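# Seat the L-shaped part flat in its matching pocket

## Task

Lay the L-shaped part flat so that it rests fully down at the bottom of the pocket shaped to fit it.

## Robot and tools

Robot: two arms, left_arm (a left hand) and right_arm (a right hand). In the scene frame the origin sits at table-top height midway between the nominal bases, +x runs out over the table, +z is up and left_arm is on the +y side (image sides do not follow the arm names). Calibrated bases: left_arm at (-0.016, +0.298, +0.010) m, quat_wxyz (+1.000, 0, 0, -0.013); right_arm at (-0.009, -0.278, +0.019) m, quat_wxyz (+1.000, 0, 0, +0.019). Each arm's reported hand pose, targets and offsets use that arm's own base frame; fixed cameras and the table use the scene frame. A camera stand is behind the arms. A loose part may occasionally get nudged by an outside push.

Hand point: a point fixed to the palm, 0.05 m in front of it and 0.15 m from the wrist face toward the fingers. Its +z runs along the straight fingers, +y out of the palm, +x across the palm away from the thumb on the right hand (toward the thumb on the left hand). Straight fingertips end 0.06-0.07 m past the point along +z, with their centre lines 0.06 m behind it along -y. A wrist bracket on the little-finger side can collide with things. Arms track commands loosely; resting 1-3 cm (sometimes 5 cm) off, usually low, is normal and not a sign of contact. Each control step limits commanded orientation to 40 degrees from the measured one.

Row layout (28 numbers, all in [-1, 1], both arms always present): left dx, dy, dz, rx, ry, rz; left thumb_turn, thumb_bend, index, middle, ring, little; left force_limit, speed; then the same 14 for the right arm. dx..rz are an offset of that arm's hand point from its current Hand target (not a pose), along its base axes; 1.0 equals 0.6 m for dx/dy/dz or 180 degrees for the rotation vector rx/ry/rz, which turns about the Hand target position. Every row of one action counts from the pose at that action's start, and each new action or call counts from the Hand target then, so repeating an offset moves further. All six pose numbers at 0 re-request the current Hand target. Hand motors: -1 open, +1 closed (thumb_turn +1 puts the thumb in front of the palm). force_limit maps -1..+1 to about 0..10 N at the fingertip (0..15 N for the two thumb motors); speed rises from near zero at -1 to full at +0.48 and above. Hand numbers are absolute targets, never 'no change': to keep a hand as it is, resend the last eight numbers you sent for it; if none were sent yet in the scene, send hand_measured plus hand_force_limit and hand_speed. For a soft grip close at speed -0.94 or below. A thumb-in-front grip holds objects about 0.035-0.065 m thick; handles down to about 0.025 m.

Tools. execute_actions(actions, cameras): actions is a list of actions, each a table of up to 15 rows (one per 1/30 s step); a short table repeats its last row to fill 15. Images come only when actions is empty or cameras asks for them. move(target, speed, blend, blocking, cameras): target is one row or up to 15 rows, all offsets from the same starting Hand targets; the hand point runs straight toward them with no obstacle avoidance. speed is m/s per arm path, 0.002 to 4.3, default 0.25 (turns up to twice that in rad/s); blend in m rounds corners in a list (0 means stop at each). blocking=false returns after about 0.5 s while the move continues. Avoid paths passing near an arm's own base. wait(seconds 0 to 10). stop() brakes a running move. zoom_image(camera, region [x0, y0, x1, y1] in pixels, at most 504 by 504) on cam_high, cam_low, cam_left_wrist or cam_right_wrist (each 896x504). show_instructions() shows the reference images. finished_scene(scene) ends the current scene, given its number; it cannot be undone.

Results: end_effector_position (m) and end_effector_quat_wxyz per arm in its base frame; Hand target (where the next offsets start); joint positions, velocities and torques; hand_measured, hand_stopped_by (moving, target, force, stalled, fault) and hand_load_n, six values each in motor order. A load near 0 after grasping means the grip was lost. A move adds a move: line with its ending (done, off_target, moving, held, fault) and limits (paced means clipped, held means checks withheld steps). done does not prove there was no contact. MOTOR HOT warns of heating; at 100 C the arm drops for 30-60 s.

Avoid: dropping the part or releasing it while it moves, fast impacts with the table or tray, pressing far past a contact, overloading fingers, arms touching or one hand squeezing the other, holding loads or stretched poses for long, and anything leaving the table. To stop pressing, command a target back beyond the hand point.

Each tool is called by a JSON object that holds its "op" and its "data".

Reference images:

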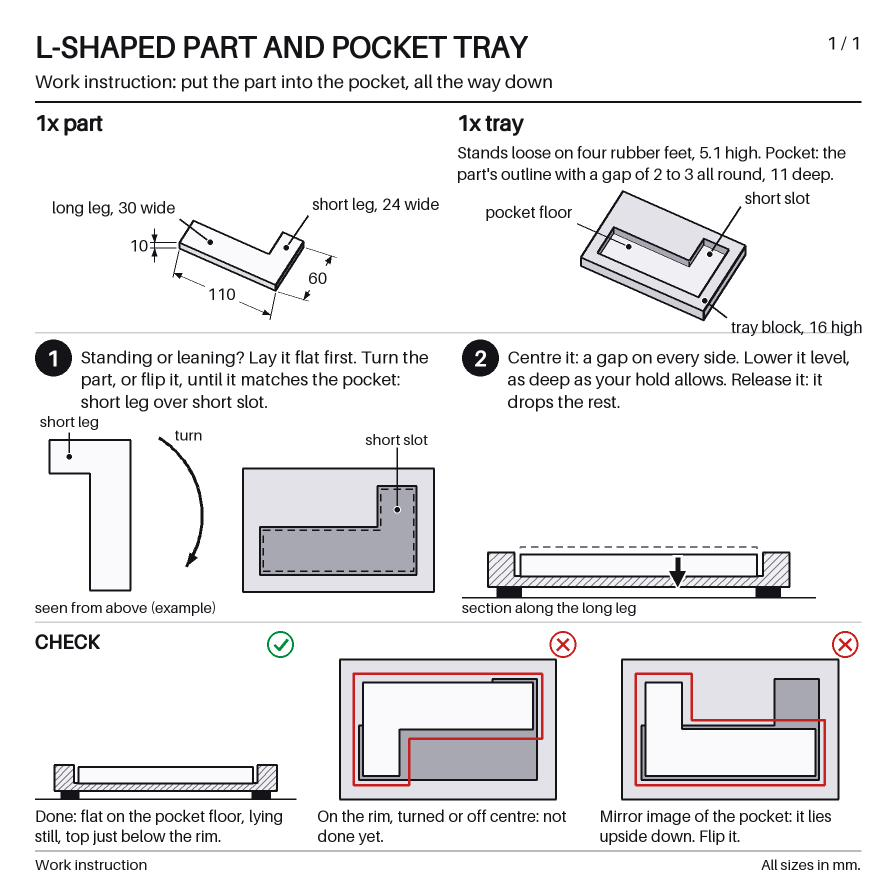

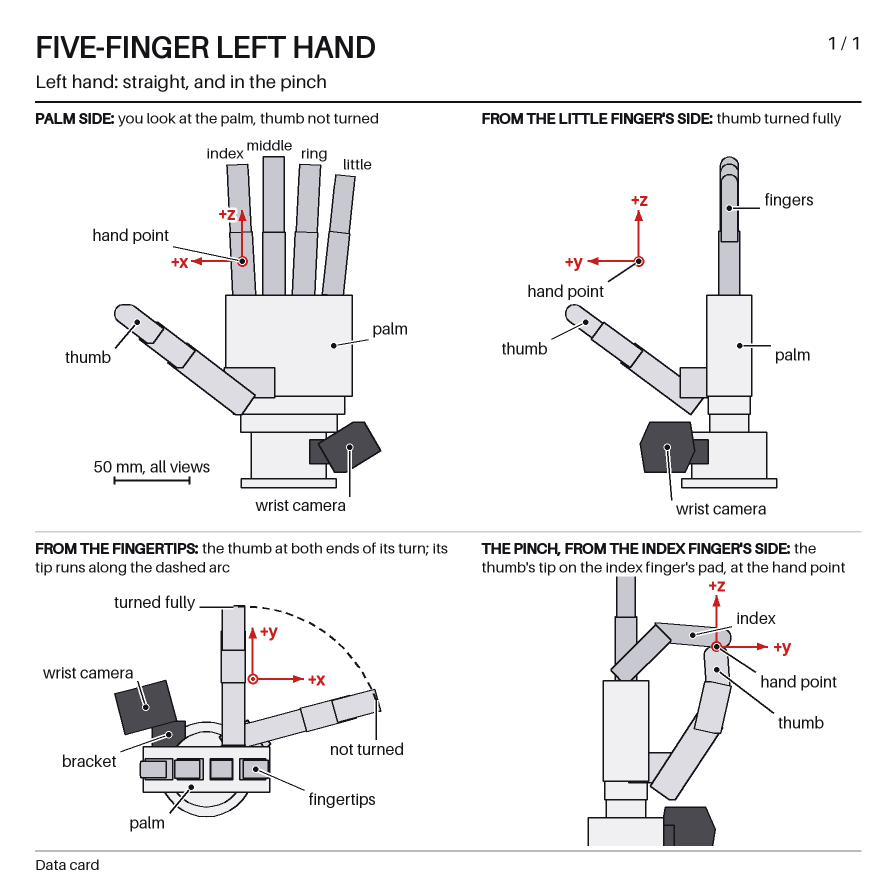

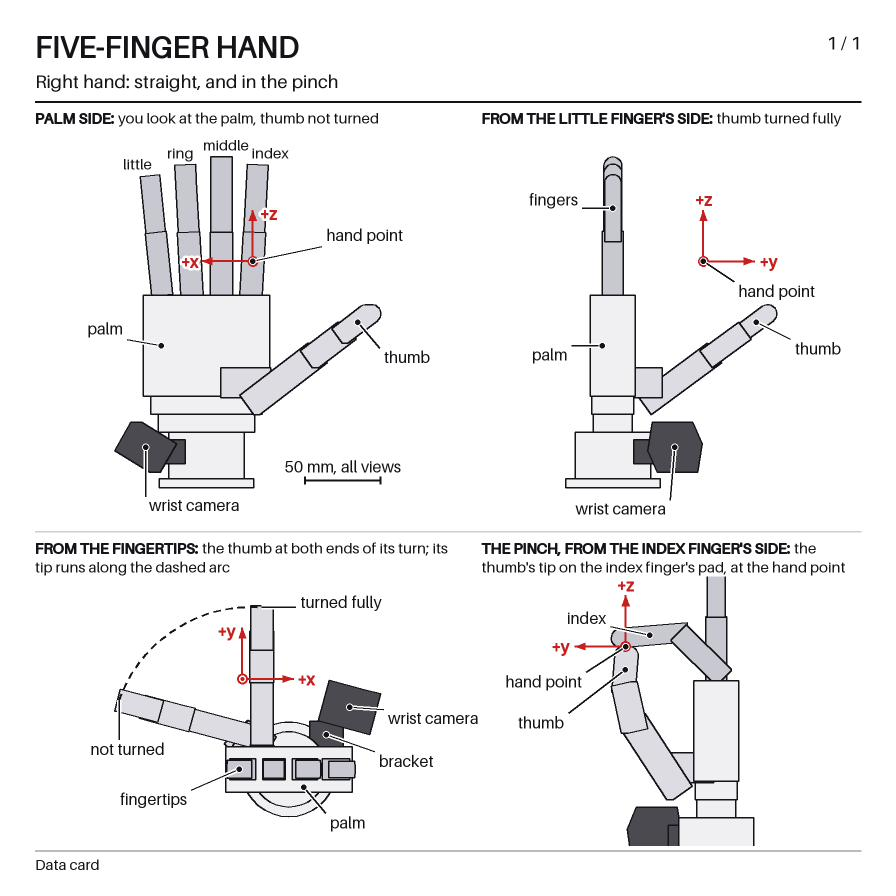

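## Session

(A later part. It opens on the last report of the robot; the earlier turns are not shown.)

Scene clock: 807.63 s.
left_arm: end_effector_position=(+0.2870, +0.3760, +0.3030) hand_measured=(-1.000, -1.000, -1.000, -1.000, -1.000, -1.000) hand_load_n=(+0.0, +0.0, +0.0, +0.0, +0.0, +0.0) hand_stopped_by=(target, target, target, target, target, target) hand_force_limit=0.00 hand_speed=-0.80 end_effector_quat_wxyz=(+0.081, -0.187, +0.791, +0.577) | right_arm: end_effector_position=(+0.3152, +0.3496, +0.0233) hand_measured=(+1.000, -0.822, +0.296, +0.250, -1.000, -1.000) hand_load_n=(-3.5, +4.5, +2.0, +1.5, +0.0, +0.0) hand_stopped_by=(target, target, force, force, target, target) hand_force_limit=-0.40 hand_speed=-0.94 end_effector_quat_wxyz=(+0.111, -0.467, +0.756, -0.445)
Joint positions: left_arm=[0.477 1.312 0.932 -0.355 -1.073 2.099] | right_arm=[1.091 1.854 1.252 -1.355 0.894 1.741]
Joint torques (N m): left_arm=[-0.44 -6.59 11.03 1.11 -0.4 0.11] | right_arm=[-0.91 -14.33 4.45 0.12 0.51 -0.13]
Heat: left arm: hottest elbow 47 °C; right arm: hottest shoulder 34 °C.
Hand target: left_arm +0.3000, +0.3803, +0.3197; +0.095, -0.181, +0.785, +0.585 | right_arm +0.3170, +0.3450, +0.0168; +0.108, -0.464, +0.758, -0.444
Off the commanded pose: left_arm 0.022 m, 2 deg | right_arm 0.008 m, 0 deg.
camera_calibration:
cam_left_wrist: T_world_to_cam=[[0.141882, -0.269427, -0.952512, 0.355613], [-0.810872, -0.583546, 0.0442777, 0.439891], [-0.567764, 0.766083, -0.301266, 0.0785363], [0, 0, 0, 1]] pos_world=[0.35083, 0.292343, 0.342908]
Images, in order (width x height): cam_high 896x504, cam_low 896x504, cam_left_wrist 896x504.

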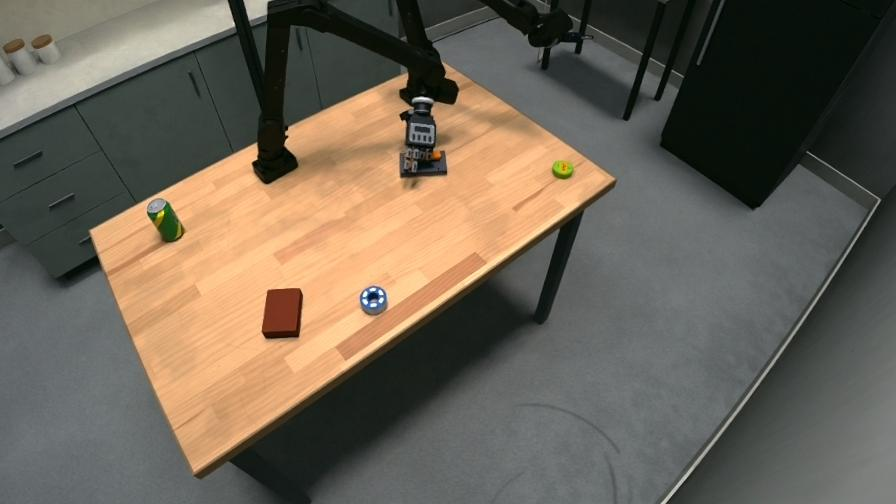

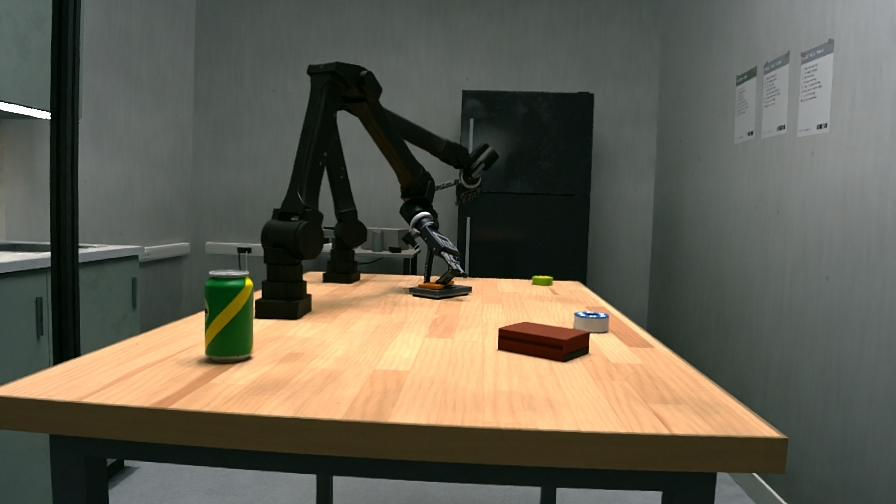

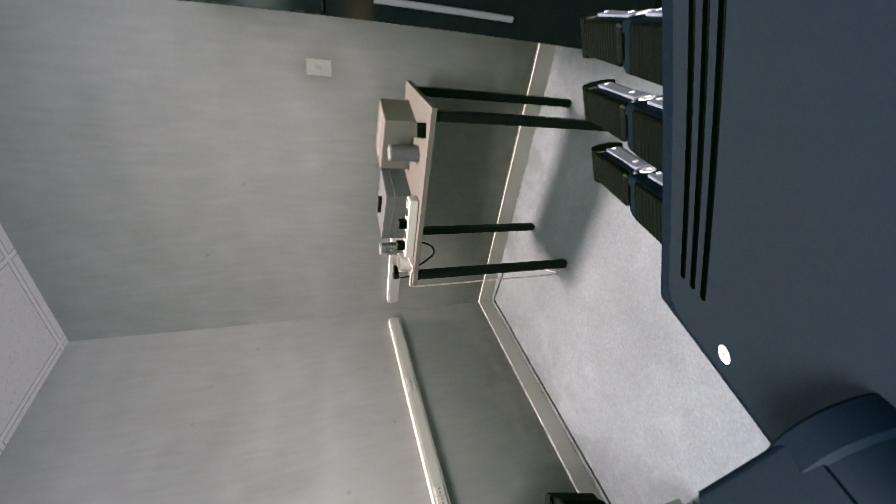

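{"op": "move", "data": {"target": [[0,0,0,0,0,0,-1,-1,-1,-1,-1,-1,0,-0.8,0,0,0.0067,0,0,0,1,-0.82,0.5,0.5,-1,-1,-0.4,-0.94],[0,0,0,0,0,0,-1,-1,-1,-1,-1,-1,0,-0.8,0,0,0.0067,0,0,0,1,-0.82,0.18,0.14,-1,-1,-0.4,-0.94]], "speed": 0.03, "cameras": ["cam_right_wrist"]}}

{"op": "zoom_image", "data": {"camera": "cam_right_wrist", "region": [400, 0, 896, 279]}}

Scene clock: 844.93 s.
left_arm: end_effector_position=(+0.2870, +0.3760, +0.3030) hand_measured=(-1.000, -1.000, -1.000, -1.000, -1.000, -1.000) hand_load_n=(+0.0, +0.0, +0.0, +0.0, +0.0, +0.0) hand_stopped_by=(target, target, target, target, target, target) hand_force_limit=0.00 hand_speed=-0.80 end_effector_quat_wxyz=(+0.081, -0.187, +0.791, +0.577) | right_arm: end_effector_position=(+0.3152, +0.3496, +0.0235) hand_measured=(+1.000, -0.820, +0.180, +0.140, -1.000, -1.000) hand_load_n=(-2.0, +0.0, +0.0, +0.0, +0.0, +0.0) hand_stopped_by=(target, target, target, target, target, target) hand_force_limit=-0.40 hand_speed=-0.94 end_effector_quat_wxyz=(+0.110, -0.468, +0.756, -0.445)
Joint positions: left_arm=[0.477 1.312 0.932 -0.355 -1.073 2.099] | right_arm=[1.091 1.854 1.252 -1.355 0.895 1.739]
Joint torques (N m): left_arm=[-0.44 -6.65 11.04 1.11 -0.4 0.11] | right_arm=[-0.62 -14.86 4.68 -0.28 0.49 -0.11]
Heat: left arm: hottest elbow 47 °C; right arm: hottest shoulder 34 °C.
Hand target: left_arm +0.3000, +0.3803, +0.3197; +0.095, -0.181, +0.785, +0.585 | right_arm +0.3169, +0.3450, +0.0208; +0.108, -0.465, +0.758, -0.444
Off the commanded pose: left_arm 0.022 m, 2 deg | right_arm 0.006 m, 1 deg.
joint sent to its limit (left arm) — joint 6 (wrist roll), upper limit. The joint targets still meet the commanded pose.
move: off_target (left_arm)
camera_calibration:
cam_right_wrist: T_world_to_cam=[[-0.700498, -0.0331125, -0.712886, 0.253456], [0.0242125, 0.997245, -0.0701123, -0.354914], [0.713243, -0.0663743, -0.697767, -0.0747837], [0, 0, 0, 1]] pos_world=[0.239478, 0.357365, 0.10362]
Images, in order (width x height): cam_right_wrist 896x504.

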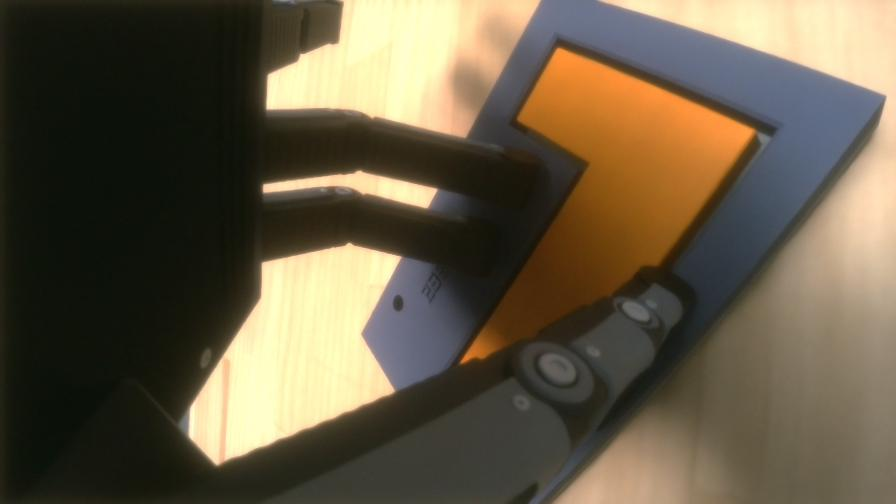

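Scaled by 1.016 from the camera's 896x504 image, which has a finer 1280x720 frame.

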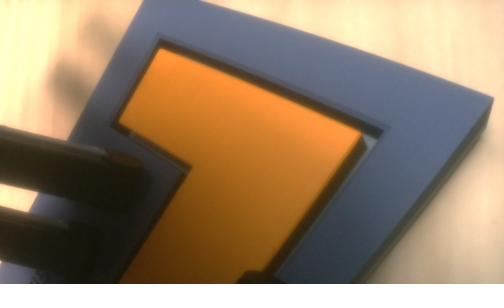

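{"op": "move", "data": {"target": [0,0,0,0,0,0,-1,-1,-1,-1,-1,-1,0,-0.8,0.01,0.01,0.15,0,0,0,1,-0.82,0.18,0.14,-1,-1,-0.4,-0.94], "speed": 0.1, "cameras": ["cam_right_wrist"]}}

Scene clock: 849.33 s.
left_arm: end_effector_position=(+0.2870, +0.3760, +0.3030) hand_measured=(-1.000, -1.000, -1.000, -1.000, -1.000, -1.000) hand_load_n=(+0.0, +0.0, +0.0, +0.0, +0.0, +0.0) hand_stopped_by=(target, target, target, target, target, target) hand_force_limit=0.00 hand_speed=-0.80 end_effector_quat_wxyz=(+0.081, -0.187, +0.791, +0.577) | right_arm: end_effector_position=(+0.3118, +0.3423, +0.0945) hand_measured=(+1.000, -0.820, +0.180, +0.140, -1.000, -1.000) hand_load_n=(+0.0, +0.0, +0.0, +0.0, +0.0, -0.5) hand_stopped_by=(target, target, target, target, target, target) hand_force_limit=-0.40 hand_speed=-0.94 end_effector_quat_wxyz=(+0.099, -0.472, +0.751, -0.451)
Joint positions: left_arm=[0.477 1.312 0.932 -0.355 -1.073 2.099] | right_arm=[1.09 1.761 1.325 -1.549 0.895 1.739]
Joint torques (N m): left_arm=[-0.5 -6.65 11.04 1.11 -0.4 0.11] | right_arm=[-1.03 -14.92 9.26 -1.13 0.58 -0.21]
Heat: left arm: hottest elbow 48 °C; right arm: hottest shoulder 34 °C.
Hand target: left_arm +0.3000, +0.3803, +0.3197; +0.095, -0.181, +0.785, +0.585 | right_arm +0.3229, +0.3510, +0.1108; +0.108, -0.464, +0.758, -0.444
Off the commanded pose: left_arm 0.022 m, 2 deg | right_arm 0.021 m, 2 deg.
joint sent to its limit (left arm) — joint 6 (wrist roll), upper limit. The joint targets still meet the commanded pose.
move: off_target (left_arm, right_arm)
camera_calibration:
cam_right_wrist: T_world_to_cam=[[-0.709808, -0.0505964, -0.702576, 0.309461], [0.0238343, 0.995121, -0.0957439, -0.33935], [0.703992, -0.0847052, -0.705139, -0.0133647], [0, 0, 0, 1]] pos_world=[0.237155, 0.352219, 0.175505]
Images, in order (width x height): cam_right_wrist 896x504.

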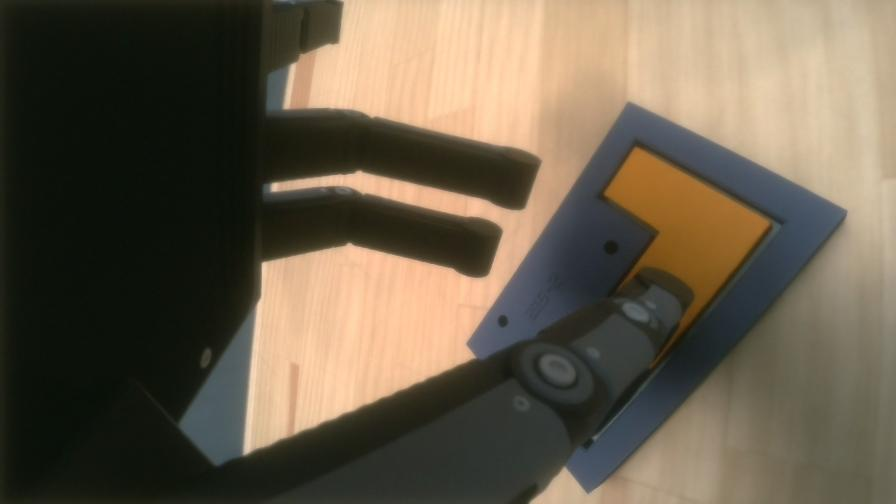

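The part is seated in the pocket. Finish the scene.

{"op": "finished_scene", "data": {"scene": 1}}

The scene is finished: the task was done.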